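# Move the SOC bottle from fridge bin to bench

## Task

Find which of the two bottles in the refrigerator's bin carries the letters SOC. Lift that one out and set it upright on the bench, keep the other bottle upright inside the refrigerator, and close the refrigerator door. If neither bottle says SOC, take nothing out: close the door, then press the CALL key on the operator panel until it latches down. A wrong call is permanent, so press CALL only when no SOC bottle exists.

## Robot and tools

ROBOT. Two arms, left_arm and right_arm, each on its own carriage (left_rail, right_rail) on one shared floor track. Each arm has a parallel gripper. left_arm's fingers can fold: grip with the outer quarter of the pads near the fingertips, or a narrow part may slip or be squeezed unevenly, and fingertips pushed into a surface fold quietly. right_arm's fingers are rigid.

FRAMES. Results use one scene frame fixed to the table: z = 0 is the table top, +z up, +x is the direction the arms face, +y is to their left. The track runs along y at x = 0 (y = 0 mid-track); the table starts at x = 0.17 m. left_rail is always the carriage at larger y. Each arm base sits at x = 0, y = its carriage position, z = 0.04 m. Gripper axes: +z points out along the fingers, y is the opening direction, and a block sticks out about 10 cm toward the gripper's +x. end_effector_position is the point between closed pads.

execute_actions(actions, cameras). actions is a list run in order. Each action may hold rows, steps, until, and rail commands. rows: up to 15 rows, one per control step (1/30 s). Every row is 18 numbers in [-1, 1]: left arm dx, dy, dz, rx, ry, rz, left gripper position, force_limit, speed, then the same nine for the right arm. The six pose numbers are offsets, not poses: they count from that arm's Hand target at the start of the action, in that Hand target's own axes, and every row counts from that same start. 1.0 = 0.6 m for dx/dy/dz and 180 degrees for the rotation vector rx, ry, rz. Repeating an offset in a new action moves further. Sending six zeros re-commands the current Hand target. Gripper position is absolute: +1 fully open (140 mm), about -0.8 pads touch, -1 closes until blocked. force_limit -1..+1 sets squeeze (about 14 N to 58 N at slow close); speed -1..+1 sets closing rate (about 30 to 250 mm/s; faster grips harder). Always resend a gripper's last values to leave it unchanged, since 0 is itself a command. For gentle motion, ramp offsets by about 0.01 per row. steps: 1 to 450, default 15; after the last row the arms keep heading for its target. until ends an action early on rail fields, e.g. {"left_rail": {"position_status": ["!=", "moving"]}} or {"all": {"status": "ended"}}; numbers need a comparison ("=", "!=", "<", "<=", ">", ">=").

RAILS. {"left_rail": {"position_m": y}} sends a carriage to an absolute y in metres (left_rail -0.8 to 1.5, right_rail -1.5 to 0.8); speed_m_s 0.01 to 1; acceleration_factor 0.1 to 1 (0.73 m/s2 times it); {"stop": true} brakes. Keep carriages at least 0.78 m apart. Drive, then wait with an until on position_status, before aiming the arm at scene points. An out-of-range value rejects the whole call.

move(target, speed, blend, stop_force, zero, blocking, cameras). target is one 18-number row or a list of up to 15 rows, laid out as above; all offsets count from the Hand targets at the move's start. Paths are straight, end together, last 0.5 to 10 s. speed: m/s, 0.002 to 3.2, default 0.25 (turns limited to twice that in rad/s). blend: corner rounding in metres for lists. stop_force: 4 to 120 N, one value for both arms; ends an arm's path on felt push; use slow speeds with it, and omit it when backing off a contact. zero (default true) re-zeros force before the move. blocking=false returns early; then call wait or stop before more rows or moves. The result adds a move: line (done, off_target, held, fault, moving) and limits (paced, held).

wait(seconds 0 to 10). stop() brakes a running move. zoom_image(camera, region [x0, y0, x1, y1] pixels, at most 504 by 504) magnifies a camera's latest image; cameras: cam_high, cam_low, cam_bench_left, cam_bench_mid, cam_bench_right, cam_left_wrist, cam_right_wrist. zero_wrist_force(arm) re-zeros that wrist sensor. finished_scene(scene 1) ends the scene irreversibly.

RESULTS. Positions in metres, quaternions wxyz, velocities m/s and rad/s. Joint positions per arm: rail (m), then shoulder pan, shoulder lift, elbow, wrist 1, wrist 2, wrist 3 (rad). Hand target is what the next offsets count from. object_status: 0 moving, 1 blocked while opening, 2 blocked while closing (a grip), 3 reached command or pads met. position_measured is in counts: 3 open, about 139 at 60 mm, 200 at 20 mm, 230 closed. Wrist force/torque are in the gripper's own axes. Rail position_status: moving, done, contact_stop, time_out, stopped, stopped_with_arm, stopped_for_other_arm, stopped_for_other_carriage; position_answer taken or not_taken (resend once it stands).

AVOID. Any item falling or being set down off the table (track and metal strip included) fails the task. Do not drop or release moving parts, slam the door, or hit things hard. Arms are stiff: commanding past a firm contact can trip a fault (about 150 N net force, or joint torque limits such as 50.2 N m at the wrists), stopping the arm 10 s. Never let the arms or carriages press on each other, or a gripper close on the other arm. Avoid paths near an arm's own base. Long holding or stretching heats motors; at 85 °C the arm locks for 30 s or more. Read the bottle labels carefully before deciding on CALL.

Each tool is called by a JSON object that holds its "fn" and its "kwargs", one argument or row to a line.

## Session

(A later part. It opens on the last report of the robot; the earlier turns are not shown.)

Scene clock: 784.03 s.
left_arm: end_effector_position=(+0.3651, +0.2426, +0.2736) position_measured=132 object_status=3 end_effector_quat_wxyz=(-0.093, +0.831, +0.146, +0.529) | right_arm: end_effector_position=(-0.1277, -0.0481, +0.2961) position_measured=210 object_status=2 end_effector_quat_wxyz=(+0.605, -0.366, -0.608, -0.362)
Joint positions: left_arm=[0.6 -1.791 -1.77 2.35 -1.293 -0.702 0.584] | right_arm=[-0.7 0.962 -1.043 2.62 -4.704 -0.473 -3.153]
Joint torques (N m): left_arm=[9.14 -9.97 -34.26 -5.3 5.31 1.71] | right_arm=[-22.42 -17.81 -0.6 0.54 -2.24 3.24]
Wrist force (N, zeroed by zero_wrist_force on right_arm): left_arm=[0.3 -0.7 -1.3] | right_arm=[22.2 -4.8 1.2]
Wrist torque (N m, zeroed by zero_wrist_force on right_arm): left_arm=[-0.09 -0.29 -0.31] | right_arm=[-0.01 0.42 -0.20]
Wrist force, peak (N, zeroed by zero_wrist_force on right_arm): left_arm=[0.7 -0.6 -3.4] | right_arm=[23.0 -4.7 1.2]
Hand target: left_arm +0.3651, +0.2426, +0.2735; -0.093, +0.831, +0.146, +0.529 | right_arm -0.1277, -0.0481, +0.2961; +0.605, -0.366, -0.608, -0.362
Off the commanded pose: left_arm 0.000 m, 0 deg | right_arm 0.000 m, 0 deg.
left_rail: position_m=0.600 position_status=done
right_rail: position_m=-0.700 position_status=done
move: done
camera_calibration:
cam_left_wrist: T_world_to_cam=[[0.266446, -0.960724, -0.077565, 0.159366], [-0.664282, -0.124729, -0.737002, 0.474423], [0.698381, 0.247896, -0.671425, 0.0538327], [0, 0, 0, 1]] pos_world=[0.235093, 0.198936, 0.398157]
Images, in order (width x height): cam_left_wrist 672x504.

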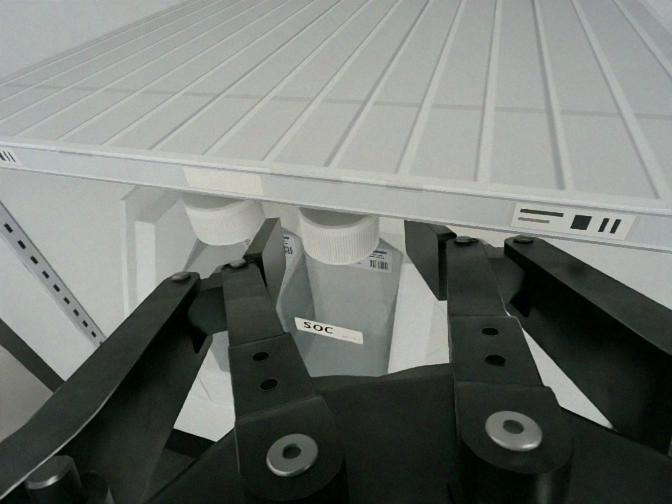

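{"fn": "move", "kwargs": {
  "target": [0,-0.004,0.0667,0,0,0,-0.104,-1,-1,0,0,0,0,0,0,-0.98,0.1,-1],
  "speed": 0.06,
  "stop_force": 8,
  "cameras": ["cam_left_wrist"]
}}

{"fn": "zoom_image", "kwargs": {
  "camera": "cam_left_wrist",
  "region": [220, 100, 460, 300]
}}

Scene clock: 797.03 s.
left_arm: end_effector_position=(+0.3984, +0.2572, +0.2566) position_measured=142 object_status=3 end_effector_quat_wxyz=(-0.093, +0.831, +0.146, +0.529) | right_arm: end_effector_position=(-0.1277, -0.0481, +0.2961) position_measured=210 object_status=2 end_effector_quat_wxyz=(+0.605, -0.366, -0.608, -0.362)
Joint positions: left_arm=[0.6 -1.721 -1.767 2.394 -1.399 -0.651 0.659] | right_arm=[-0.7 0.962 -1.043 2.62 -4.704 -0.473 -3.153]
Joint torques (N m): left_arm=[8.19 -7.87 -32.84 -5.28 5.03 1.55] | right_arm=[-21.22 -17.8 -1.18 0.43 -2.01 3.23]
Wrist force (N, zeroed by zero_wrist_force on right_arm): left_arm=[0.3 -1.1 -1.5] | right_arm=[22.2 -4.6 1.2]
Wrist torque (N m, zeroed by zero_wrist_force on right_arm): left_arm=[-0.17 -0.31 -0.31] | right_arm=[0.04 0.40 -0.20]
Wrist force, peak (N, zeroed by zero_wrist_force on right_arm): left_arm=[0.5 -0.8 -2.1] | right_arm=[23.1 -4.8 1.2]
Hand target: left_arm +0.3984, +0.2572, +0.2566; -0.093, +0.831, +0.146, +0.529 | right_arm -0.1277, -0.0481, +0.2961; +0.605, -0.366, -0.608, -0.362
Off the commanded pose: left_arm 0.000 m, 0 deg | right_arm 0.000 m, 0 deg.
left_rail: position_m=0.600 position_status=done
right_rail: position_m=-0.700 position_status=done
move: done
camera_calibration:
cam_left_wrist: T_world_to_cam=[[0.266449, -0.960712, -0.0777002, 0.16325], [-0.664299, -0.124633, -0.737003, 0.48582], [0.698363, 0.24799, -0.671409, 0.0155214], [0, 0, 0, 1]] pos_world=[0.268393, 0.213536, 0.381156]
Images, in order (width x height): cam_left_wrist 672x504.

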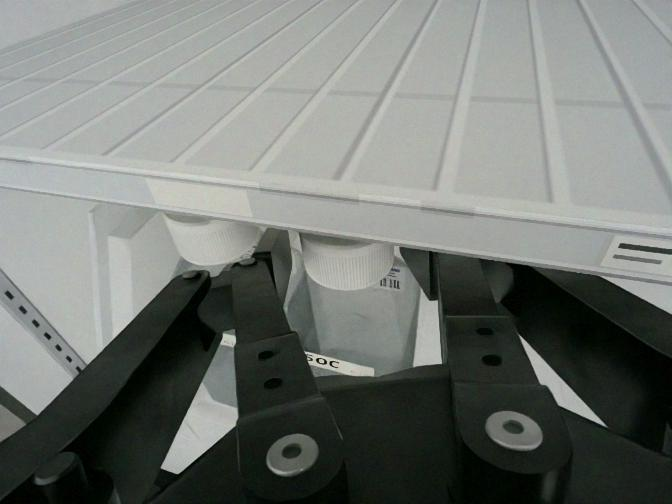

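Scaled by 2.100 from the camera's 672x504 image, which has a finer 960x720 frame.

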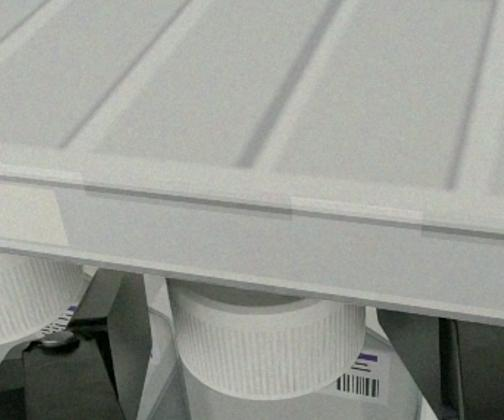

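{"fn": "zero_wrist_force", "kwargs": {
  "arm": "left_arm"
}}

{"fn": "execute_actions", "kwargs": {
  "actions": [
    {"rows":[[0,0,0,0,0,0,-1,0.5,-1,0,0,0,0,0,0,-0.98,0.1,-1]],"steps":45}
  ],
  "cameras": ["cam_left_wrist"]
}}

{"fn": "zoom_image", "kwargs": {
  "camera": "cam_left_wrist",
  "region": [220, 100, 460, 300]
}}

Wrist force sensor zeroed.

Scene clock: 802.67 s.
left_arm: end_effector_position=(+0.3984, +0.2573, +0.2566) position_measured=161 object_status=2 end_effector_quat_wxyz=(-0.093, +0.831, +0.146, +0.529) | right_arm: end_effector_position=(-0.1277, -0.0481, +0.2961) position_measured=210 object_status=2 end_effector_quat_wxyz=(+0.605, -0.366, -0.608, -0.362)
Joint positions: left_arm=[0.6 -1.721 -1.767 2.394 -1.399 -0.651 0.659] | right_arm=[-0.7 0.962 -1.043 2.62 -4.704 -0.473 -3.153]
Joint torques (N m): left_arm=[9.35 -6.49 -34.34 -3.49 1.88 1.67] | right_arm=[-20.22 -17.4 -0.72 0.21 -2.17 3.35]
Wrist force (N, zeroed by zero_wrist_force): left_arm=[6.7 -0.5 -5.7] | right_arm=[21.5 -4.6 0.9]
Wrist torque (N m, zeroed by zero_wrist_force): left_arm=[0.08 0.10 0.00] | right_arm=[-0.03 0.32 -0.20]
Wrist force, peak (N, zeroed by zero_wrist_force): left_arm=[7.1 -0.5 -6.1] | right_arm=[22.9 -5.1 1.3]
Hand target: left_arm +0.3984, +0.2573, +0.2566; -0.093, +0.831, +0.146, +0.529 | right_arm -0.1277, -0.0481, +0.2961; +0.605, -0.366, -0.608, -0.362
Off the commanded pose: left_arm 0.000 m, 0 deg | right_arm 0.000 m, 0 deg.
left_rail: position_m=0.600 position_status=done
right_rail: position_m=-0.700 position_status=done
camera_calibration:
cam_left_wrist: T_world_to_cam=[[0.266382, -0.960736, -0.0776356, 0.163248], [-0.664308, -0.124637, -0.736994, 0.48582], [0.69838, 0.247896, -0.671426, 0.0155433], [0, 0, 0, 1]] pos_world=[0.268393, 0.213536, 0.381157]
Images, in order (width x height): cam_left_wrist 672x504.

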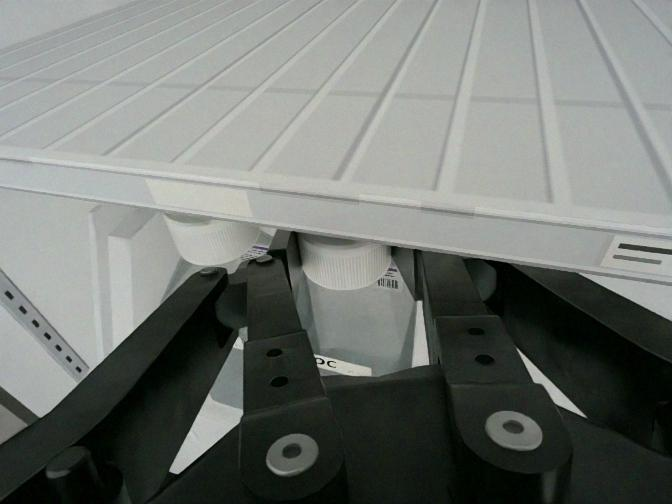

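Scaled by 2.100 from the camera's 672x504 image, which has a finer 960x720 frame.

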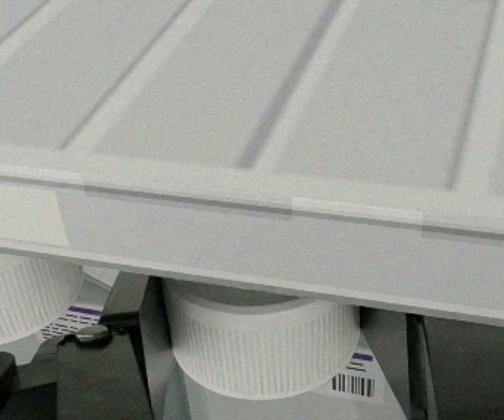

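{"fn": "move", "kwargs": {
  "target": [0.0091,0,-0.0042,0,0,0,-1,0.5,-1,0,0,0,0,0,0,-0.98,0.1,-1],
  "speed": 0.03,
  "cameras": ["cam_left_wrist"]
}}

Scene clock: 820.00 s.
left_arm: end_effector_position=(+0.3983, +0.2575, +0.2623) position_measured=161 object_status=2 end_effector_quat_wxyz=(-0.094, +0.831, +0.146, +0.529) | right_arm: end_effector_position=(-0.1277, -0.0481, +0.2961) position_measured=210 object_status=2 end_effector_quat_wxyz=(+0.605, -0.366, -0.608, -0.362)
Joint positions: left_arm=[0.6 -1.721 -1.775 2.387 -1.384 -0.651 0.659] | right_arm=[-0.7 0.962 -1.043 2.62 -4.704 -0.473 -3.153]
Joint torques (N m): left_arm=[15.17 -83.88 -91.19 4.79 20.29 -5.89] | right_arm=[-16.71 -18.54 -0.79 3.73 -2.02 3.1]
Wrist force (N, zeroed by zero_wrist_force): left_arm=[-111.2 8.0 13.6] | right_arm=[41.6 2.0 -0.8]
Wrist torque (N m, zeroed by zero_wrist_force): left_arm=[1.44 9.57 6.05] | right_arm=[0.09 0.71 -0.13]
Wrist force, peak (N, zeroed by zero_wrist_force): left_arm=[-111.2 8.0 13.6] | right_arm=[41.6 2.0 -0.8]
Hand target: left_arm +0.3984, +0.2573, +0.2626; -0.093, +0.831, +0.146, +0.529 | right_arm -0.1277, -0.0481, +0.2961; +0.605, -0.366, -0.608, -0.362
Off the commanded pose: left_arm 0.000 m, 0 deg | right_arm 0.000 m, 0 deg.
left_rail: position_m=0.600 position_status=done
right_rail: position_m=-0.700 position_status=done
move: done
camera_calibration:
cam_left_wrist: T_world_to_cam=[[0.266669, -0.960595, -0.0783933, 0.164095], [-0.664532, -0.124346, -0.736841, 0.489918], [0.698058, 0.248587, -0.671506, 0.019359], [0, 0, 0, 1]] pos_world=[0.268293, 0.213736, 0.386855]
Images, in order (width x height): cam_left_wrist 672x504.

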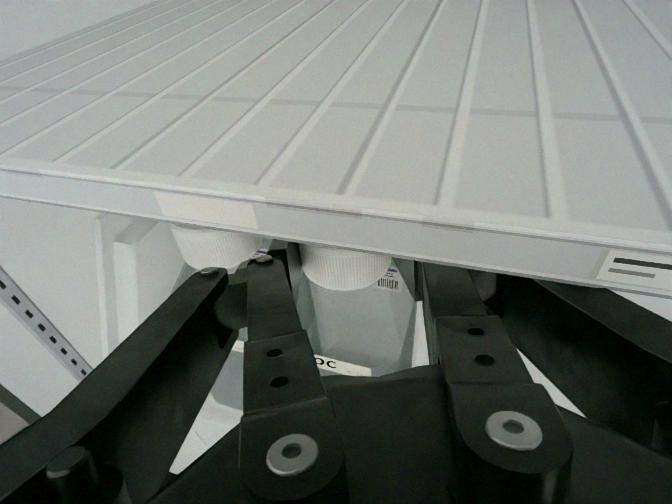

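{"fn": "move", "kwargs": {
  "target": [-0.0091,0,0.0042,0,0,0,-1,0.5,-1,0,0,0,0,0,0,-0.98,0.1,-1],
  "speed": 0.04
}}

Scene clock: 829.27 s.
left_arm: end_effector_position=(+0.3984, +0.2573, +0.2567) position_measured=161 object_status=2 end_effector_quat_wxyz=(-0.093, +0.831, +0.147, +0.529) | right_arm: end_effector_position=(-0.1277, -0.0481, +0.2960) position_measured=210 object_status=2 end_effector_quat_wxyz=(+0.605, -0.366, -0.608, -0.362)
Joint positions: left_arm=[0.6 -1.721 -1.767 2.394 -1.399 -0.65 0.659] | right_arm=[-0.7 0.962 -1.043 2.62 -4.704 -0.473 -3.153]
Joint torques (N m): left_arm=[-13.71 -12.84 -34.3 -5.4 -1.32 0.99] | right_arm=[10.32 -19.04 -0.36 0.79 -1.78 -0.17]
Wrist force (N, zeroed by zero_wrist_force): left_arm=[-2.1 4.0 0.6] | right_arm=[20.7 -6.0 1.6]
Wrist torque (N m, zeroed by zero_wrist_force): left_arm=[0.93 0.05 0.21] | right_arm=[-0.02 0.38 -0.17]
Wrist force, peak (N, zeroed by zero_wrist_force): left_arm=[-131.8 5.5 23.8] | right_arm=[47.4 2.0 -0.7]
Hand target: left_arm +0.3984, +0.2573, +0.2566; -0.093, +0.831, +0.146, +0.529 | right_arm -0.1277, -0.0481, +0.2961; +0.605, -0.366, -0.608, -0.362
Off the commanded pose: left_arm 0.000 m, 0 deg | right_arm 0.000 m, 0 deg.
left_rail: position_m=0.600 position_status=done
right_rail: position_m=-0.700 position_status=done
move: done

{"fn": "move", "kwargs": {
  "target": [
    [-0.0112,-0.0142,-0.0335,-0.0064,0.0418,-0.0138,-1,0.5,-1,0,0,0,0,0,0,-0.98,0.1,-1],
    [-0.0263,-0.0267,-0.061,-0.012,0.0783,-0.0258,-1,0.5,-1,0,0,0,0,0,0,-0.98,0.1,-1]
  ],
  "speed": 0.07,
  "blend": [0.005,0],
  "cameras": ["cam_left_wrist"]
}}

{"fn": "zoom_image", "kwargs": {
  "camera": "cam_left_wrist",
  "region": [180, 120, 500, 400]
}}

Scene clock: 843.67 s.
left_arm: end_effector_position=(+0.3555, +0.2587, +0.2578) position_measured=161 object_status=2 end_effector_quat_wxyz=(-0.073, +0.754, +0.157, +0.633) | right_arm: end_effector_position=(-0.1277, -0.0481, +0.2961) position_measured=210 object_status=2 end_effector_quat_wxyz=(+0.605, -0.366, -0.608, -0.362)
Joint positions: left_arm=[0.6 -1.885 -1.628 2.395 -1.079 -0.659 0.159] | right_arm=[-0.7 0.962 -1.043 2.62 -4.704 -0.473 -3.153]
Joint torques (N m): left_arm=[-15.11 -15.6 -42.39 4.5 -2.82 -2.13] | right_arm=[-18.71 -30.74 1.52 0.48 -3.6 -2.09]
Wrist force (N, zeroed by zero_wrist_force): left_arm=[-3.6 3.7 0.2] | right_arm=[19.8 -4.9 0.9]
Wrist torque (N m, zeroed by zero_wrist_force): left_arm=[1.05 -0.18 0.24] | right_arm=[0.02 0.39 -0.16]
Wrist force, peak (N, zeroed by zero_wrist_force): left_arm=[6.7 5.1 -0.9] | right_arm=[20.4 -5.5 1.4]
Hand target: left_arm +0.3555, +0.2587, +0.2578; -0.073, +0.754, +0.157, +0.633 | right_arm -0.1277, -0.0481, +0.2961; +0.605, -0.366, -0.608, -0.362
Off the commanded pose: left_arm 0.000 m, 0 deg | right_arm 0.000 m, 0 deg.
left_rail: position_m=0.600 position_status=done
right_rail: position_m=-0.700 position_status=done
move: done
camera_calibration:
cam_left_wrist: T_world_to_cam=[[0.277579, -0.960683, -0.00616887, 0.153737], [-0.45099, -0.124634, -0.883784, 0.420359], [0.848268, 0.248102, -0.467854, -0.0598675], [0, 0, 0, 1]] pos_world=[0.197687, 0.214936, 0.344446]
Images, in order (width x height): cam_left_wrist 672x504.

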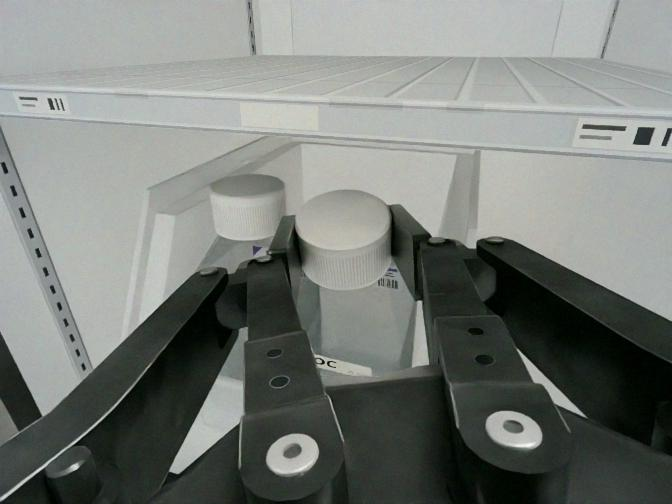

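Scaled by 1.575 from the camera's 672x504 image, which has a finer 960x720 frame.

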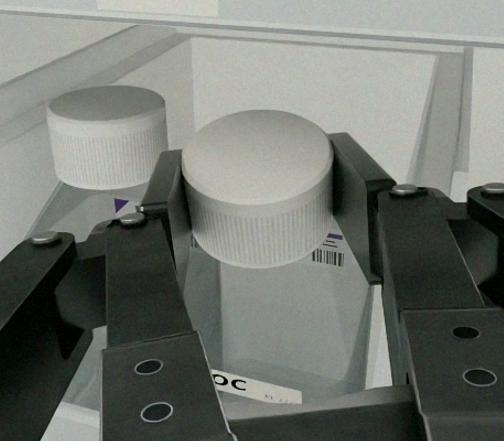

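{"fn": "move", "kwargs": {
  "target": [
    [0.0025,-0.0112,-0.0312,-0.008,0.0522,-0.0172,-1,0.5,-1,0,0,0,0,0,0,-0.98,0.1,-1],
    [0.002,-0.0197,-0.0542,-0.0161,0.1044,-0.0344,-1,0.5,-1,0,0,0,0,0,0,-0.98,0.1,-1],
    [-0.0127,-0.0328,-0.0827,-0.0241,0.1566,-0.0517,-1,0.5,-1,0,0,0,0,0,0,-0.98,0.1,-1]
  ],
  "speed": 0.08,
  "blend": [0.004,0.004,0],
  "cameras": ["cam_left_wrist"]
}}

{"fn": "zoom_image", "kwargs": {
  "camera": "cam_left_wrist",
  "region": [180, 60, 500, 380]
}}

Scene clock: 855.03 s.
left_arm: end_effector_position=(+0.3016, +0.2607, +0.2579) position_measured=161 object_status=2 end_effector_quat_wxyz=(-0.030, +0.565, +0.171, +0.807) | right_arm: end_effector_position=(-0.1277, -0.0481, +0.2961) position_measured=210 object_status=2 end_effector_quat_wxyz=(+0.605, -0.366, -0.608, -0.362)
Joint positions: left_arm=[0.6 -1.985 -1.181 2.342 -0.723 -0.795 -0.574] | right_arm=[-0.7 0.962 -1.043 2.62 -4.704 -0.473 -3.153]
Joint torques (N m): left_arm=[-6.02 -40.9 -22.19 8.8 -5.85 -1.92] | right_arm=[-17.81 -37.48 1.85 5.1 -3.51 -0.15]
Wrist force (N, zeroed by zero_wrist_force): left_arm=[-2.8 2.7 -1.5] | right_arm=[20.2 -4.4 0.9]
Wrist torque (N m, zeroed by zero_wrist_force): left_arm=[1.16 -0.42 0.24] | right_arm=[0.12 0.31 -0.16]
Wrist force, peak (N, zeroed by zero_wrist_force): left_arm=[-4.0 3.6 0.1] | right_arm=[20.6 -4.4 0.8]
Hand target: left_arm +0.3016, +0.2607, +0.2579; -0.030, +0.565, +0.171, +0.807 | right_arm -0.1277, -0.0481, +0.2961; +0.605, -0.366, -0.608, -0.362
Off the commanded pose: left_arm 0.000 m, 0 deg | right_arm 0.000 m, 0 deg.
left_rail: position_m=0.600 position_status=done
right_rail: position_m=-0.700 position_status=done
move: done
camera_calibration:
cam_left_wrist: T_world_to_cam=[[0.24328, -0.960723, 0.133513, 0.145031], [0.051229, -0.12473, -0.990867, 0.272555], [0.968602, 0.247898, 0.0188726, -0.176307], [0, 0, 0, 1]] pos_world=[0.121526, 0.217036, 0.25403]
Images, in order (width x height): cam_left_wrist 672x504.

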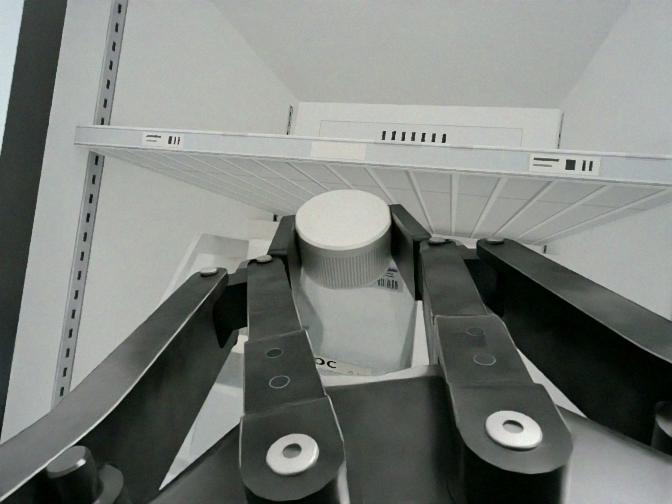

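Scaled by 1.575 from the camera's 672x504 image, which has a finer 960x720 frame.

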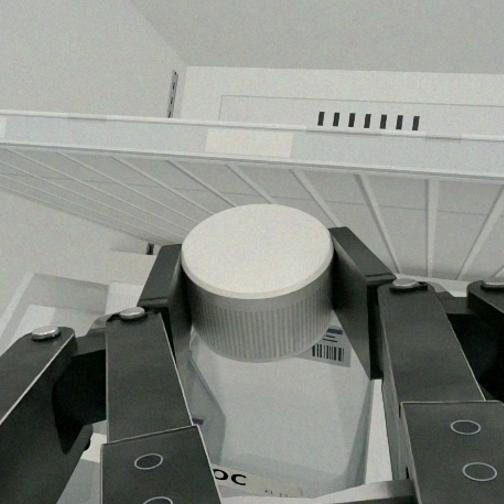

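{"fn": "move", "kwargs": {
  "target": [0.2273,-0.0058,-0.1037,0,0,0,-1,0.5,-1,0,0,0,0,0,0,-0.98,0.1,-1],
  "speed": 0.1,
  "stop_force": 10,
  "cameras": ["cam_left_wrist"]
}}

Scene clock: 864.30 s.
left_arm: end_effector_position=(+0.1956, +0.2644, +0.3639) position_measured=161 object_status=2 end_effector_quat_wxyz=(-0.030, +0.565, +0.171, +0.807) | right_arm: end_effector_position=(-0.1277, -0.0481, +0.2961) position_measured=210 object_status=2 end_effector_quat_wxyz=(+0.605, -0.366, -0.608, -0.362)
Joint positions: left_arm=[0.6 -2.211 -1.387 2.295 -0.54 -1.003 -0.461] | right_arm=[-0.7 0.962 -1.043 2.62 -4.704 -0.473 -3.153]
Joint torques (N m): left_arm=[-18.35 -64.94 -32.59 9.29 -4.86 1.39] | right_arm=[-17.87 -43.16 2.32 5.77 -3.57 1.9]
Wrist force (N, zeroed by zero_wrist_force): left_arm=[-2.9 2.4 -2.0] | right_arm=[19.9 -4.4 1.5]
Wrist torque (N m, zeroed by zero_wrist_force): left_arm=[1.08 -0.39 0.01] | right_arm=[0.11 0.31 -0.16]
Wrist force, peak (N, zeroed by zero_wrist_force): left_arm=[-4.2 2.7 -1.0] | right_arm=[20.5 -5.0 1.2]
Hand target: left_arm +0.1956, +0.2644, +0.3639; -0.030, +0.565, +0.171, +0.807 | right_arm -0.1277, -0.0481, +0.2961; +0.605, -0.366, -0.608, -0.362
Off the commanded pose: left_arm 0.000 m, 0 deg | right_arm 0.000 m, 0 deg.
left_rail: position_m=0.600 position_status=done
right_rail: position_m=-0.700 position_status=done
move: done
camera_calibration:
cam_left_wrist: T_world_to_cam=[[0.243364, -0.960712, 0.133443, 0.160242], [0.0513193, -0.124633, -0.990875, 0.383459], [0.968576, 0.247991, 0.0189719, -0.076609], [0, 0, 0, 1]] pos_world=[0.0155257, 0.220736, 0.36003]
Images, in order (width x height): cam_left_wrist 672x504.

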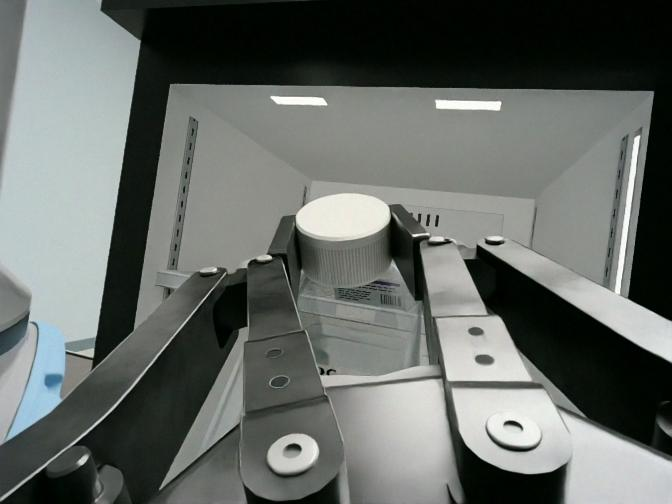

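{"fn": "move", "kwargs": {
  "target": [
    [0.0768,-0.0516,-0.1922,0,0,0,-1,0.5,-1,0,0,0,0,0,0,-0.98,0.1,-1],
    [0.154,-0.0412,-0.1812,0.0361,-0.2349,0.0775,-1,0.5,-1,0,0,0,0,0,0,-0.98,0.1,-1]
  ],
  "speed": 0.2,
  "blend": [0.02,0],
  "cameras": ["cam_left_wrist","cam_bench_left"]
}}

Scene clock: 872.93 s.
left_arm: end_effector_position=(+0.0584, +0.2673, +0.4100) position_measured=161 object_status=2 end_effector_quat_wxyz=(-0.093, +0.830, +0.146, +0.529) | right_arm: end_effector_position=(-0.1277, -0.0481, +0.2961) position_measured=210 object_status=2 end_effector_quat_wxyz=(+0.605, -0.366, -0.608, -0.362)
Joint positions: left_arm=[0.6 -2.416 -1.8 2.077 -0.742 -1.231 0.165] | right_arm=[-0.7 0.962 -1.043 2.62 -4.704 -0.473 -3.153]
Joint torques (N m): left_arm=[10.16 -42.51 -54.29 -2.32 -3.23 1.59] | right_arm=[-14.94 -42.95 2.92 5.95 -3.66 3.01]
Wrist force (N, zeroed by zero_wrist_force): left_arm=[-3.6 4.1 1.0] | right_arm=[19.5 -4.7 1.0]
Wrist torque (N m, zeroed by zero_wrist_force): left_arm=[0.94 0.04 -0.02] | right_arm=[0.04 0.43 -0.16]
Wrist force, peak (N, zeroed by zero_wrist_force): left_arm=[-3.7 4.3 1.1] | right_arm=[20.3 -4.7 1.0]
Hand target: left_arm +0.0584, +0.2673, +0.4101; -0.093, +0.831, +0.146, +0.529 | right_arm -0.1277, -0.0481, +0.2961; +0.605, -0.366, -0.608, -0.362
Off the commanded pose: left_arm 0.000 m, 0 deg | right_arm 0.000 m, 0 deg.
left_rail: position_m=0.600 position_status=done
right_rail: position_m=-0.700 position_status=done
move: done
camera_calibration:
cam_left_wrist: T_world_to_cam=[[0.266458, -0.960716, -0.0776242, 0.275356], [-0.664138, -0.124641, -0.737146, 0.374285], [0.698513, 0.247972, -0.67126, 0.353484], [0, 0, 0, 1]] pos_world=[-0.0717074, 0.223536, 0.534557]
Images, in order (width x height): cam_bench_left 672x504, cam_left_wrist 672x504.

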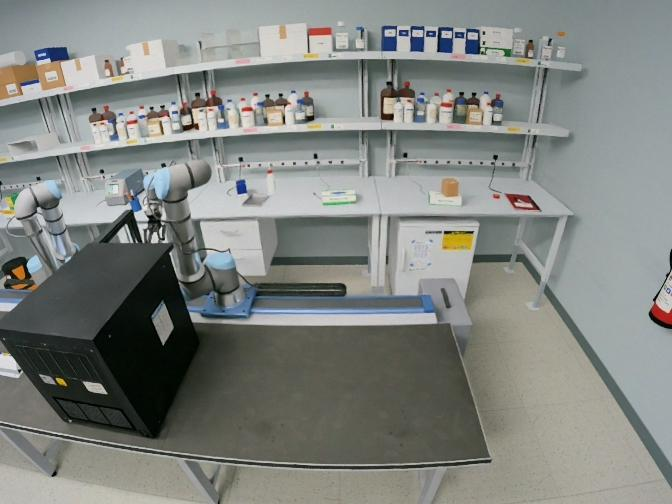

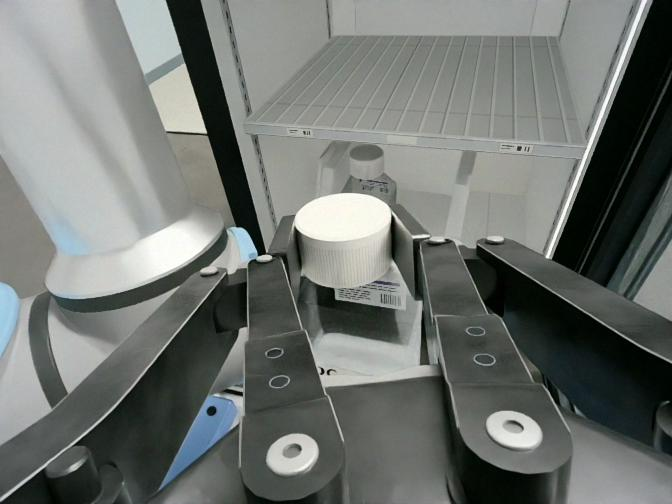

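{"fn": "execute_actions", "kwargs": {
  "actions": [
    {"left_rail":{"position_m":1.14,"speed_m_s":0.6,"acceleration_factor":0.6},"steps":150,"until":{"left_rail":{"position_status":["!=","moving"]}}}
  ]
}}

{"fn": "move", "kwargs": {
  "target": [
    [-0.008,0.021,0.0618,0,0,0,-1,0.5,-1,0.0015,0.0175,0.0618,-0.0278,0,0,-0.98,0.1,-1],
    [-0.0159,0.0419,0.1237,0,0,0,-1,0.5,-1,0.0017,0.0412,0.1225,-0.0556,0,0,-0.98,0.1,-1],
    [-0.0239,0.0629,0.1855,0,0,0,-1,0.5,-1,0.002,0.0697,0.1797,-0.0833,0,0,-0.98,0.1,-1],
    [-0.0318,0.0838,0.2473,0,0,0,-1,0.5,-1,0.0022,0.1032,0.2343,-0.1111,0,0,-0.98,0.1,-1],
    [-0.0398,0.1048,0.3092,0,0,0,-1,0.5,-1,0.0023,0.1413,0.2855,-0.1389,0,0,-0.98,0.1,-1],
    [-0.0477,0.1257,0.371,0,0,0,-1,0.5,-1,0.0025,0.1837,0.3335,-0.1667,0,0,-0.98,0.1,-1],
    [-0.0557,0.1467,0.4328,0,0,0,-1,0.5,-1,0.0027,0.2298,0.3778,-0.1944,0,0,-0.98,0.1,-1],
    [-0.0636,0.1676,0.4946,0,0,0,-1,0.5,-1,0.0028,0.2797,0.418,-0.2222,0,0,-0.98,0.1,-1],
    [-0.0716,0.1886,0.5565,0,0,0,-1,0.5,-1,0.0032,0.3327,0.4538,-0.25,0,0,-0.98,0.1,-1],
    [-0.0795,0.2095,0.6183,0,0,0,-1,0.5,-1,0.0033,0.3888,0.484,-0.2778,0,0,-0.98,0.1,-1]
  ],
  "speed": 0.14,
  "blend": [0.01,0.01,0.01,0.01,0.01,0.01,0.01,0.01,0.01,0],
  "cameras": ["cam_left_wrist","cam_bench_left","cam_right_wrist"]
}}

Scene clock: 895.23 s.
left_arm: end_effector_position=(+0.0584, +0.8073, +0.4101) position_measured=161 object_status=2 end_effector_quat_wxyz=(-0.093, +0.831, +0.146, +0.529) | right_arm: end_effector_position=(-0.1277, -0.0481, +0.2961) position_measured=210 object_status=2 end_effector_quat_wxyz=(+0.605, -0.366, -0.608, -0.362)
Joint positions: left_arm=[1.14 -2.416 -1.8 2.077 -0.742 -1.231 0.166] | right_arm=[-0.7 0.962 -1.043 2.62 -4.704 -0.473 -3.153]
Joint torques (N m): left_arm=[3.78 -29.17 -41.82 2.81 -0.14 1.24] | right_arm=[-12.75 -41.64 3.31 5.57 -3.36 3.17]
Wrist force (N, zeroed by zero_wrist_force): left_arm=[-3.6 3.8 1.3] | right_arm=[19.8 -4.7 0.7]
Wrist torque (N m, zeroed by zero_wrist_force): left_arm=[0.88 0.04 -0.02] | right_arm=[0.03 0.35 -0.16]
Wrist force, peak (N, zeroed by zero_wrist_force): left_arm=[-4.0 6.0 0.8] | right_arm=[20.5 -4.8 1.3]
Hand target: left_arm +0.0584, +0.8073, +0.4101; -0.093, +0.831, +0.146, +0.529 | right_arm -0.1277, -0.0481, +0.2961; +0.605, -0.366, -0.608, -0.362
Tool commands: left_gripper/position=-1.0 left_gripper/force_limit=+0.5 left_gripper/speed=-1.0 right_gripper/position=-0.98 right_gripper/force_limit=+0.1 right_gripper/speed=-1.0
Off the commanded pose: left_arm 0.000 m, 0 deg | right_arm 0.000 m, 0 deg.
left_rail: position_m=1.140 speed_m_s=0.60 position_status=done
right_rail: position_m=-0.700 position_status=done

Scene clock: 898.93 s.
left_arm: end_effector_position=(+0.3984, +0.7972, +0.2101) position_measured=161 object_status=2 end_effector_quat_wxyz=(-0.093, +0.831, +0.146, +0.529) | right_arm: end_effector_position=(-0.0584, +0.3179, +0.2958) position_measured=210 object_status=2 end_effector_quat_wxyz=(-0.393, +0.587, +0.398, +0.585)
Joint positions: left_arm=[1.14 -1.721 -1.694 2.442 -1.52 -0.651 0.659] | right_arm=[-0.7 1.587 -0.826 1.867 -4.177 -1.97 -3.143]
Joint torques (N m): left_arm=[9.95 -13.32 -31.11 -5.38 6.58 1.34] | right_arm=[17.89 -21.2 -5.33 16.53 -3.27 2.69]
Wrist force (N, zeroed by zero_wrist_force): left_arm=[-3.4 4.1 1.5] | right_arm=[45.3 -2.1 1.0]
Wrist torque (N m, zeroed by zero_wrist_force): left_arm=[0.91 0.03 0.01] | right_arm=[0.01 0.80 0.02]
Wrist force, peak (N, zeroed by zero_wrist_force): left_arm=[-3.8 4.5 2.7] | right_arm=[46.3 -16.9 5.6]
Hand target: left_arm +0.3984, +0.7972, +0.2101; -0.093, +0.831, +0.146, +0.529 | right_arm -0.0584, +0.3179, +0.2958; -0.393, +0.587, +0.398, +0.585
Off the commanded pose: left_arm 0.000 m, 0 deg | right_arm 0.000 m, 0 deg.
left_rail: position_m=1.140 speed_m_s=0.60 position_status=done
right_rail: position_m=-0.700 position_status=done
move: done
camera_calibration:
cam_left_wrist: T_world_to_cam=[[0.266449, -0.960712, -0.0777002, 0.678448], [-0.664299, -0.124633, -0.737003, 0.518785], [0.698363, 0.24799, -0.671409, -0.149544], [0, 0, 0, 1]] pos_world=[0.268293, 0.753536, 0.334656]
cam_right_wrist: T_world_to_cam=[[0.915004, -0.403274, 0.0117249, 0.186651], [-0.125377, -0.311855, -0.941821, 0.37548], [0.383468, 0.8603, -0.33591, 0.0337447], [0, 0, 0, 1]] pos_world=[-0.13665, 0.163336, 0.362781]
Images, in order (width x height): cam_bench_left 672x504, cam_left_wrist 672x504, cam_right_wrist 672x504.

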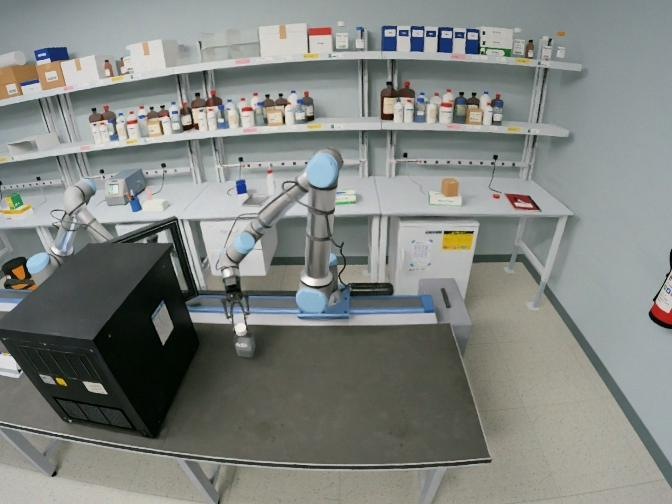

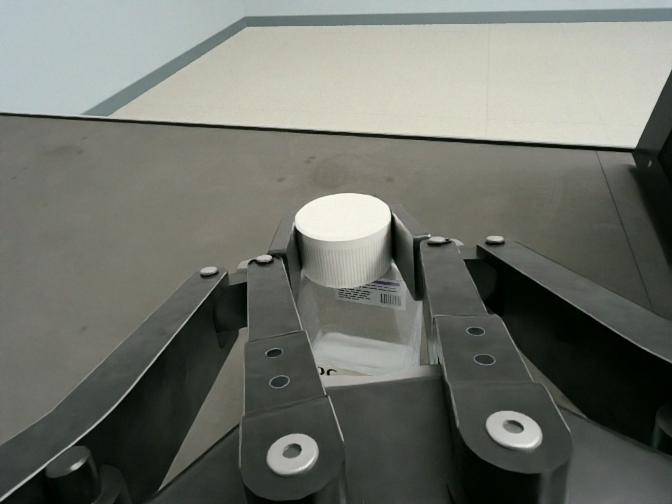

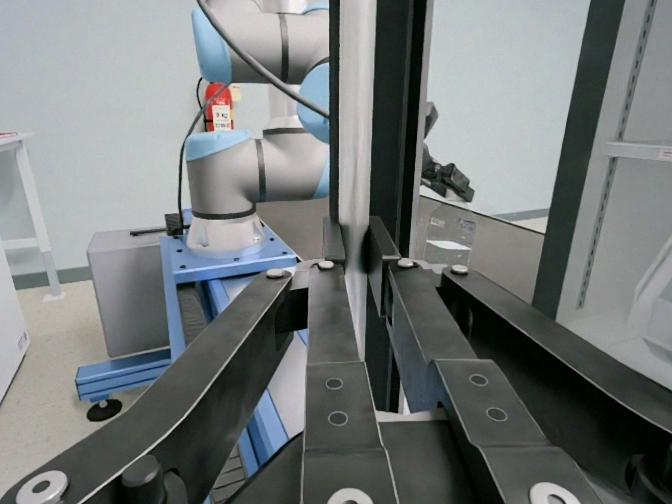

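{"fn": "move", "kwargs": {
  "target": [-0.0725,0,0.0338,0,0,0,-1,0.5,-1,0,0,0,0,0,0,-0.98,0.1,-1],
  "speed": 0.03,
  "stop_force": 5,
  "cameras": ["cam_left_wrist"]
}}

Scene clock: 905.80 s.
left_arm: end_effector_position=(+0.3983, +0.7973, +0.1782) position_measured=161 object_status=2 end_effector_quat_wxyz=(-0.093, +0.831, +0.146, +0.529) | right_arm: end_effector_position=(-0.0584, +0.3179, +0.2958) position_measured=210 object_status=2 end_effector_quat_wxyz=(-0.393, +0.587, +0.398, +0.585)
Joint positions: left_arm=[1.14 -1.721 -1.636 2.472 -1.608 -0.651 0.659] | right_arm=[-0.7 1.587 -0.826 1.867 -4.177 -1.97 -3.143]
Joint torques (N m): left_arm=[1.44 -47.95 -41.45 2.34 1.74 -1.2] | right_arm=[16.63 -20.01 -5.18 16.72 0.51 3.17]
Wrist force (N, zeroed by zero_wrist_force): left_arm=[-4.5 2.3 1.7] | right_arm=[45.4 -0.6 0.4]
Wrist torque (N m, zeroed by zero_wrist_force): left_arm=[0.51 0.29 0.01] | right_arm=[0.03 0.82 0.02]
Wrist force, peak (N, zeroed by zero_wrist_force): left_arm=[26.6 5.6 -15.3] | right_arm=[46.2 0.2 0.4]
Hand target: left_arm +0.3983, +0.7973, +0.1783; -0.093, +0.831, +0.146, +0.529 (not the last commanded pose) | right_arm -0.0584, +0.3179, +0.2958; -0.393, +0.587, +0.398, +0.585
Off the commanded pose: left_arm 0.016 m, 0 deg | right_arm 0.000 m, 0 deg.
left_rail: position_m=1.140 speed_m_s=0.60 position_status=done
right_rail: position_m=-0.700 position_status=done
move: contact (left_arm)
camera_calibration:
cam_left_wrist: T_world_to_cam=[[0.266449, -0.960712, -0.0777002, 0.675977], [-0.664299, -0.124633, -0.737003, 0.495348], [0.698363, 0.24799, -0.671409, -0.170895], [0, 0, 0, 1]] pos_world=[0.268293, 0.753536, 0.302856]
Images, in order (width x height): cam_left_wrist 672x504.

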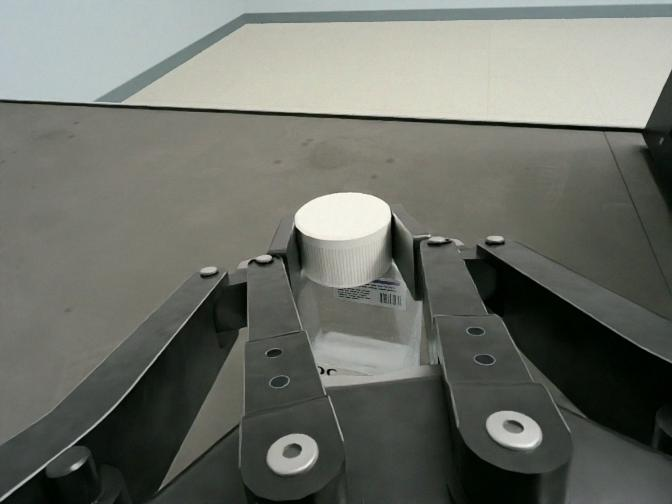

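{"fn": "move", "kwargs": {
  "target": [-0.0091,0,0.0042,0,0,0,-1,0.5,-1,0,0,0,0,0,0,-0.98,0.1,-1],
  "speed": 0.01,
  "stop_force": 6
}}

{"fn": "zoom_image", "kwargs": {
  "camera": "cam_left_wrist",
  "region": [240, 160, 480, 400]
}}

Scene clock: 910.17 s.
left_arm: end_effector_position=(+0.3983, +0.7972, +0.1777) position_measured=161 object_status=2 end_effector_quat_wxyz=(-0.093, +0.831, +0.146, +0.529) | right_arm: end_effector_position=(-0.0584, +0.3179, +0.2958) position_measured=210 object_status=2 end_effector_quat_wxyz=(-0.393, +0.587, +0.398, +0.585)
Joint positions: left_arm=[1.14 -1.721 -1.634 2.472 -1.61 -0.651 0.659] | right_arm=[-0.7 1.587 -0.826 1.867 -4.177 -1.97 -3.143]
Joint torques (N m): left_arm=[4.55 -47.76 -40.33 1.61 -2.9 -0.66] | right_arm=[17.45 -21.57 -5.19 16.62 -0.47 2.95]
Wrist force (N, zeroed by zero_wrist_force): left_arm=[2.3 1.7 -1.0] | right_arm=[45.7 -1.0 0.6]
Wrist torque (N m, zeroed by zero_wrist_force): left_arm=[0.46 0.15 0.10] | right_arm=[-0.05 0.73 0.02]
Wrist force, peak (N, zeroed by zero_wrist_force): left_arm=[13.4 2.1 -9.0] | right_arm=[45.9 -0.2 0.5]
Hand target: left_arm +0.3983, +0.7972, +0.1777; -0.093, +0.831, +0.146, +0.529 (not the last commanded pose) | right_arm -0.0584, +0.3179, +0.2958; -0.393, +0.587, +0.398, +0.585
Off the commanded pose: left_arm 0.005 m, 0 deg | right_arm 0.000 m, 0 deg.
left_rail: position_m=1.140 speed_m_s=0.60 position_status=done
right_rail: position_m=-0.700 position_status=done
move: contact (left_arm)

Scaled by 2.100 from the camera's 672x504 image, which has a finer 960x720 frame.
This view is cut from an older image: the scene may have changed since it was taken.

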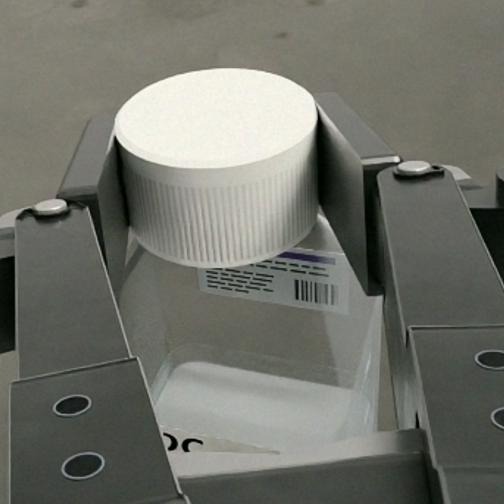

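{"fn": "execute_actions", "kwargs": {
  "actions": [
    {"rows":[[0,0,0,0,0,0,0.0,0.5,-1,0,0,0,0,0,0,-0.98,0.1,-1]],"steps":40}
  ],
  "cameras": ["cam_left_wrist"]
}}

{"fn": "zoom_image", "kwargs": {
  "camera": "cam_left_wrist",
  "region": [220, 160, 480, 400]
}}

Scene clock: 915.27 s.
left_arm: end_effector_position=(+0.3983, +0.7972, +0.1777) position_measured=129 object_status=3 end_effector_quat_wxyz=(-0.093, +0.831, +0.146, +0.529) | right_arm: end_effector_position=(-0.0584, +0.3179, +0.2958) position_measured=210 object_status=2 end_effector_quat_wxyz=(-0.393, +0.587, +0.398, +0.585)
Joint positions: left_arm=[1.14 -1.721 -1.635 2.472 -1.61 -0.651 0.659] | right_arm=[-0.7 1.587 -0.826 1.867 -4.177 -1.97 -3.143]
Joint torques (N m): left_arm=[6.94 -49.27 -37.69 -2.26 4.47 0.05] | right_arm=[14.85 -20.78 -4.88 16.5 -1.44 2.73]
Wrist force (N, zeroed by zero_wrist_force): left_arm=[-0.5 1.9 1.2] | right_arm=[45.4 -0.6 0.4]
Wrist torque (N m, zeroed by zero_wrist_force): left_arm=[0.43 0.13 0.02] | right_arm=[0.03 0.80 0.03]
Wrist force, peak (N, zeroed by zero_wrist_force): left_arm=[2.3 2.1 -0.6] | right_arm=[46.2 -0.5 0.7]
Hand target: left_arm +0.3983, +0.7972, +0.1777; -0.093, +0.831, +0.146, +0.529 | right_arm -0.0584, +0.3179, +0.2958; -0.393, +0.587, +0.398, +0.585
Off the commanded pose: left_arm 0.000 m, 0 deg | right_arm 0.000 m, 0 deg.
left_rail: position_m=1.140 speed_m_s=0.60 position_status=done
right_rail: position_m=-0.700 position_status=done
camera_calibration:
cam_left_wrist: T_world_to_cam=[[0.266446, -0.960724, -0.077565, 0.675899], [-0.664282, -0.124729, -0.737002, 0.494973], [0.698381, 0.247896, -0.671425, -0.171227], [0, 0, 0, 1]] pos_world=[0.268293, 0.753536, 0.302257]
Images, in order (width x height): cam_left_wrist 672x504.

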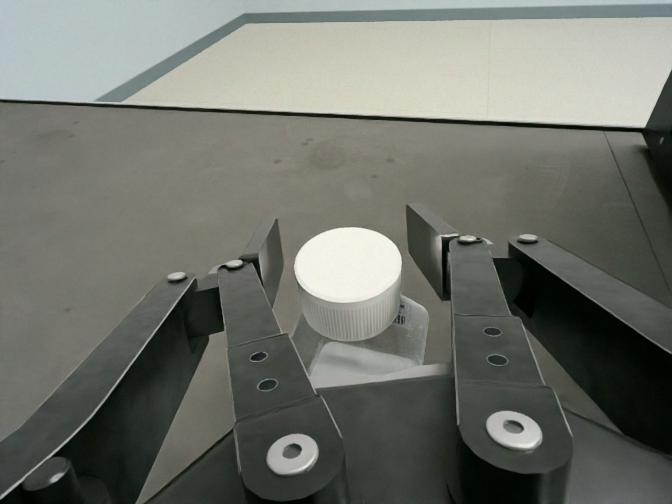

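Scaled by 1.938 from the camera's 672x504 image, which has a finer 960x720 frame.

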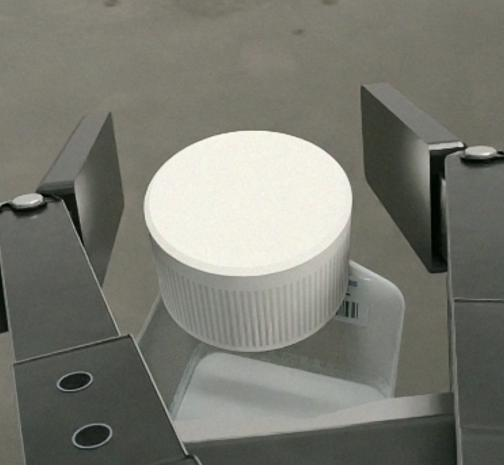

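{"fn": "execute_actions", "kwargs": {
  "actions": [
    {"rows":[[0,0,0,0,0,0,0.4,0.5,-1,0,0,0,0,0,0,-0.98,0.1,-1]],"steps":40}
  ]
}}

{"fn": "move", "kwargs": {
  "target": [0,0,-0.22,0,0,0,0.4,0.5,-1,0,0,0,0,0,0,-0.98,0.1,-1],
  "speed": 0.12,
  "stop_force": 8,
  "cameras": ["cam_left_wrist","cam_bench_left"]
}}

{"fn": "zoom_image", "kwargs": {
  "camera": "cam_left_wrist",
  "region": [220, 120, 480, 380]
}}

Scene clock: 928.73 s.
left_arm: end_effector_position=(+0.3983, +0.7972, +0.1777) position_measured=78 object_status=3 end_effector_quat_wxyz=(-0.093, +0.831, +0.146, +0.529) | right_arm: end_effector_position=(-0.0584, +0.3179, +0.2958) position_measured=210 object_status=2 end_effector_quat_wxyz=(-0.393, +0.587, +0.398, +0.585)
Joint positions: left_arm=[1.14 -1.721 -1.635 2.472 -1.61 -0.651 0.659] | right_arm=[-0.7 1.587 -0.826 1.867 -4.177 -1.97 -3.143]
Joint torques (N m): left_arm=[-6.75 -40.14 -29.97 -5.37 4.4 0.31] | right_arm=[13.75 -22.22 -4.64 16.36 -2.28 2.71]
Wrist force (N, zeroed by zero_wrist_force): left_arm=[-0.6 1.6 1.4] | right_arm=[45.6 -0.4 0.7]
Wrist torque (N m, zeroed by zero_wrist_force): left_arm=[0.37 0.15 0.02] | right_arm=[0.09 0.72 0.03]
Wrist force, peak (N, zeroed by zero_wrist_force): left_arm=[-1.0 2.1 1.6] | right_arm=[46.2 -0.4 0.5]
Hand target: left_arm +0.3983, +0.7972, +0.1777; -0.093, +0.831, +0.146, +0.529 | right_arm -0.0584, +0.3179, +0.2958; -0.393, +0.587, +0.398, +0.585
Off the commanded pose: left_arm 0.000 m, 0 deg | right_arm 0.000 m, 0 deg.
left_rail: position_m=1.140 speed_m_s=0.60 position_status=done
right_rail: position_m=-0.700 position_status=done

Scene clock: 930.87 s.
left_arm: end_effector_position=(+0.2859, +0.7563, +0.2335) position_measured=78 object_status=3 end_effector_quat_wxyz=(-0.093, +0.831, +0.146, +0.529) | right_arm: end_effector_position=(-0.0584, +0.3179, +0.2958) position_measured=210 object_status=2 end_effector_quat_wxyz=(-0.393, +0.587, +0.398, +0.585)
Joint positions: left_arm=[1.14 -1.943 -1.668 2.339 -1.285 -0.822 0.448] | right_arm=[-0.7 1.587 -0.826 1.867 -4.177 -1.97 -3.143]
Joint torques (N m): left_arm=[-15.33 -50.91 -47.57 2.79 -2.47 -1.96] | right_arm=[14.76 -23.66 -4.48 16.42 -2.76 2.59]
Wrist force (N, zeroed by zero_wrist_force): left_arm=[-1.1 2.2 1.2] | right_arm=[45.4 -0.1 0.1]
Wrist torque (N m, zeroed by zero_wrist_force): left_arm=[0.51 0.27 0.21] | right_arm=[0.13 0.77 0.03]
Wrist force, peak (N, zeroed by zero_wrist_force): left_arm=[-0.4 1.7 3.0] | right_arm=[46.0 -0.2 0.3]
Hand target: left_arm +0.2859, +0.7563, +0.2335; -0.093, +0.831, +0.146, +0.529 | right_arm -0.0584, +0.3179, +0.2958; -0.393, +0.587, +0.398, +0.585
Off the commanded pose: left_arm 0.000 m, 0 deg | right_arm 0.000 m, 0 deg.
left_rail: position_m=1.140 speed_m_s=0.60 position_status=done
right_rail: position_m=-0.700 position_status=done
move: done
camera_calibration:
cam_left_wrist: T_world_to_cam=[[0.266446, -0.960724, -0.077565, 0.670882], [-0.664282, -0.124729, -0.737002, 0.456331], [0.698381, 0.247896, -0.671425, -0.0451241], [0, 0, 0, 1]] pos_world=[0.155893, 0.712636, 0.358057]
Images, in order (width x height): cam_bench_left 672x504, cam_left_wrist 672x504.

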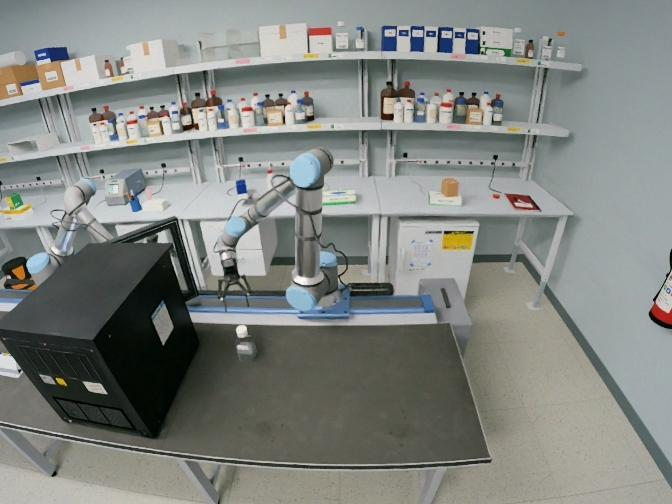

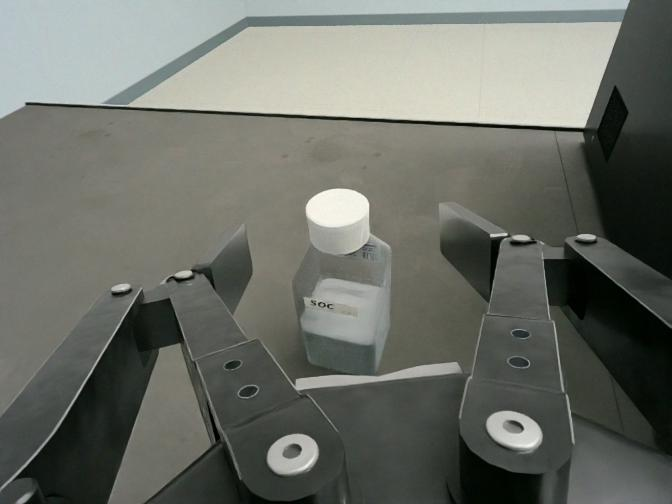

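Scaled by 1.938 from the camera's 672x504 image, which has a finer 960x720 frame.

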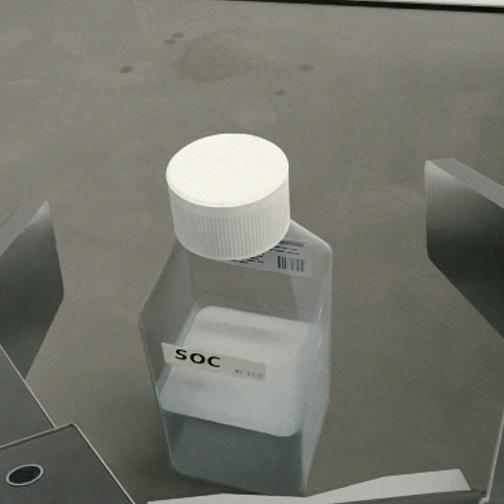

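{"fn": "move", "kwargs": {
  "target": [
    [0,0,0,0,0,0,0.4,0.5,-1,0.0043,0.0178,0.062,-0.0283,-0.0001,0.0002,-0.98,0.1,-1],
    [0,0,0,0,0,0,0.4,0.5,-1,0.0047,0.0408,0.1215,-0.0567,-0.0002,0.0003,-0.98,0.1,-1],
    [0,0,0,0,0,0,0.4,0.5,-1,0.0053,0.0693,0.179,-0.085,-0.0004,0.0005,-0.98,0.1,-1],
    [0,0,0,0,0,0,0.4,0.5,-1,0.0058,0.1023,0.2337,-0.1133,-0.0005,0.0007,-0.98,0.1,-1],
    [0,0,0,0,0,0,0.4,0.5,-1,0.006,0.1403,0.2848,-0.1417,-0.0006,0.0009,-0.98,0.1,-1]
  ],
  "speed": 0.12,
  "blend": [0.01,0.01,0.01,0.01,0]
}}

Scene clock: 951.47 s.
left_arm: end_effector_position=(+0.2859, +0.7563, +0.2335) position_measured=78 object_status=3 end_effector_quat_wxyz=(-0.093, +0.831, +0.146, +0.529) | right_arm: end_effector_position=(+0.0836, +0.4449, +0.2988) position_measured=210 object_status=2 end_effector_quat_wxyz=(-0.255, +0.660, +0.258, +0.658)
Joint positions: left_arm=[1.14 -1.943 -1.668 2.339 -1.285 -0.822 0.448] | right_arm=[-0.7 1.563 -0.618 1.381 -3.896 -2.392 -3.139]
Joint torques (N m): left_arm=[-17.45 -47.52 -46.47 3.3 -2.32 -1.93] | right_arm=[-22.3 -94.75 -39.87 -0.15 -5.62 2.53]
Wrist force (N, zeroed by zero_wrist_force): left_arm=[-0.8 2.5 1.5] | right_arm=[-1.8 -8.8 3.5]
Wrist torque (N m, zeroed by zero_wrist_force): left_arm=[0.57 0.21 0.21] | right_arm=[0.38 -0.02 0.12]
Wrist force, peak (N, zeroed by zero_wrist_force): left_arm=[-1.0 2.6 1.5] | right_arm=[46.1 -0.6 0.3]
Hand target: left_arm +0.2859, +0.7563, +0.2335; -0.093, +0.831, +0.146, +0.529 | right_arm +0.0835, +0.4450, +0.2988; -0.255, +0.660, +0.258, +0.658
Off the commanded pose: left_arm 0.000 m, 0 deg | right_arm 0.000 m, 0 deg.
left_rail: position_m=1.140 speed_m_s=0.60 position_status=done
right_rail: position_m=-0.700 position_status=done
move: done

{"fn": "move", "kwargs": {
  "target": [
    [0,0,0,0,0,0,0.4,0.5,-1,0.0002,0.0175,0.0618,-0.0283,-0.0001,0.0001,-0.98,0.1,-1],
    [0,0,0,0,0,0,0.4,0.5,-1,0.0005,0.0398,0.1217,-0.0567,-0.0002,0.0003,-0.98,0.1,-1],
    [0,0,0,0,0,0,0.4,0.5,-1,0.0008,0.0675,0.1793,-0.085,-0.0003,0.0004,-0.98,0.1,-1],
    [0,0,0,0,0,0,0.4,0.5,-1,0.001,0.091,0.2193,-0.1056,-0.0003,0.0005,-0.98,0.1,-1],
    [0,0,0,0,0,0,0.4,0.5,-1,0.0013,0.1113,0.2505,-0.1217,-0.0004,0.0005,-0.98,0.1,-1]
  ],
  "speed": [0.12,0.12,0.1,0.06,0.03],
  "blend": [0.01,0.01,0.01,0.01,0],
  "cameras": ["cam_right_wrist"]
}}

Scene clock: 961.07 s.
left_arm: end_effector_position=(+0.2859, +0.7563, +0.2335) position_measured=78 object_status=3 end_effector_quat_wxyz=(-0.093, +0.831, +0.146, +0.529) | right_arm: end_effector_position=(+0.2394, +0.4974, +0.2990) position_measured=210 object_status=2 end_effector_quat_wxyz=(-0.125, +0.697, +0.128, +0.694)
Joint positions: left_arm=[1.14 -1.943 -1.668 2.339 -1.285 -0.822 0.448] | right_arm=[-0.7 1.482 -0.398 0.905 -3.636 -2.693 -3.134]
Joint torques (N m): left_arm=[-13.64 -48.6 -45.12 3.18 -2.42 -1.75] | right_arm=[-12.61 -99.64 -37.91 0.97 -8.86 2.72]
Wrist force (N, zeroed by zero_wrist_force): left_arm=[-1.2 2.3 1.2] | right_arm=[8.1 -18.1 16.6]
Wrist torque (N m, zeroed by zero_wrist_force): left_arm=[0.51 0.30 0.21] | right_arm=[0.51 0.09 0.15]
Wrist force, peak (N, zeroed by zero_wrist_force): left_arm=[-1.0 2.7 1.3] | right_arm=[9.1 -44.9 12.4]
Hand target: left_arm +0.2859, +0.7563, +0.2335; -0.093, +0.831, +0.146, +0.529 | right_arm +0.2394, +0.4974, +0.2990; -0.125, +0.697, +0.128, +0.694
Off the commanded pose: left_arm 0.000 m, 0 deg | right_arm 0.000 m, 0 deg.
left_rail: position_m=1.140 speed_m_s=0.60 position_status=done
right_rail: position_m=-0.700 position_status=done
move: done
camera_calibration:
cam_right_wrist: T_world_to_cam=[[0.322346, -0.946547, 0.0119298, 0.398543], [-0.314386, -0.118934, -0.941815, 0.421096], [0.892891, 0.299839, -0.335919, -0.0769776], [0, 0, 0, 1]] pos_world=[0.0726506, 0.450404, 0.365982]
Images, in order (width x height): cam_right_wrist 672x504.

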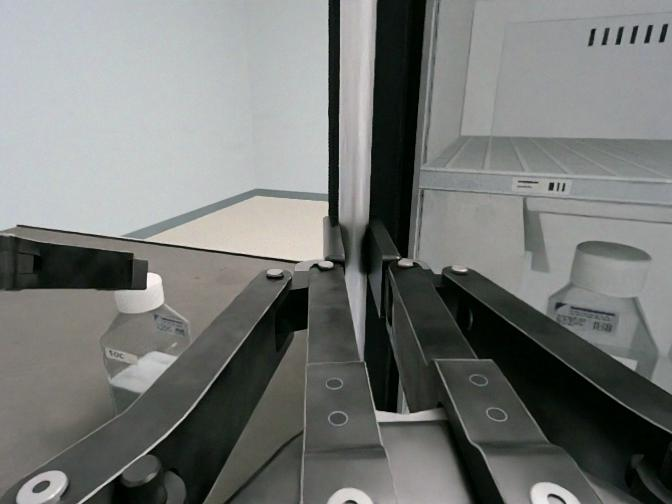

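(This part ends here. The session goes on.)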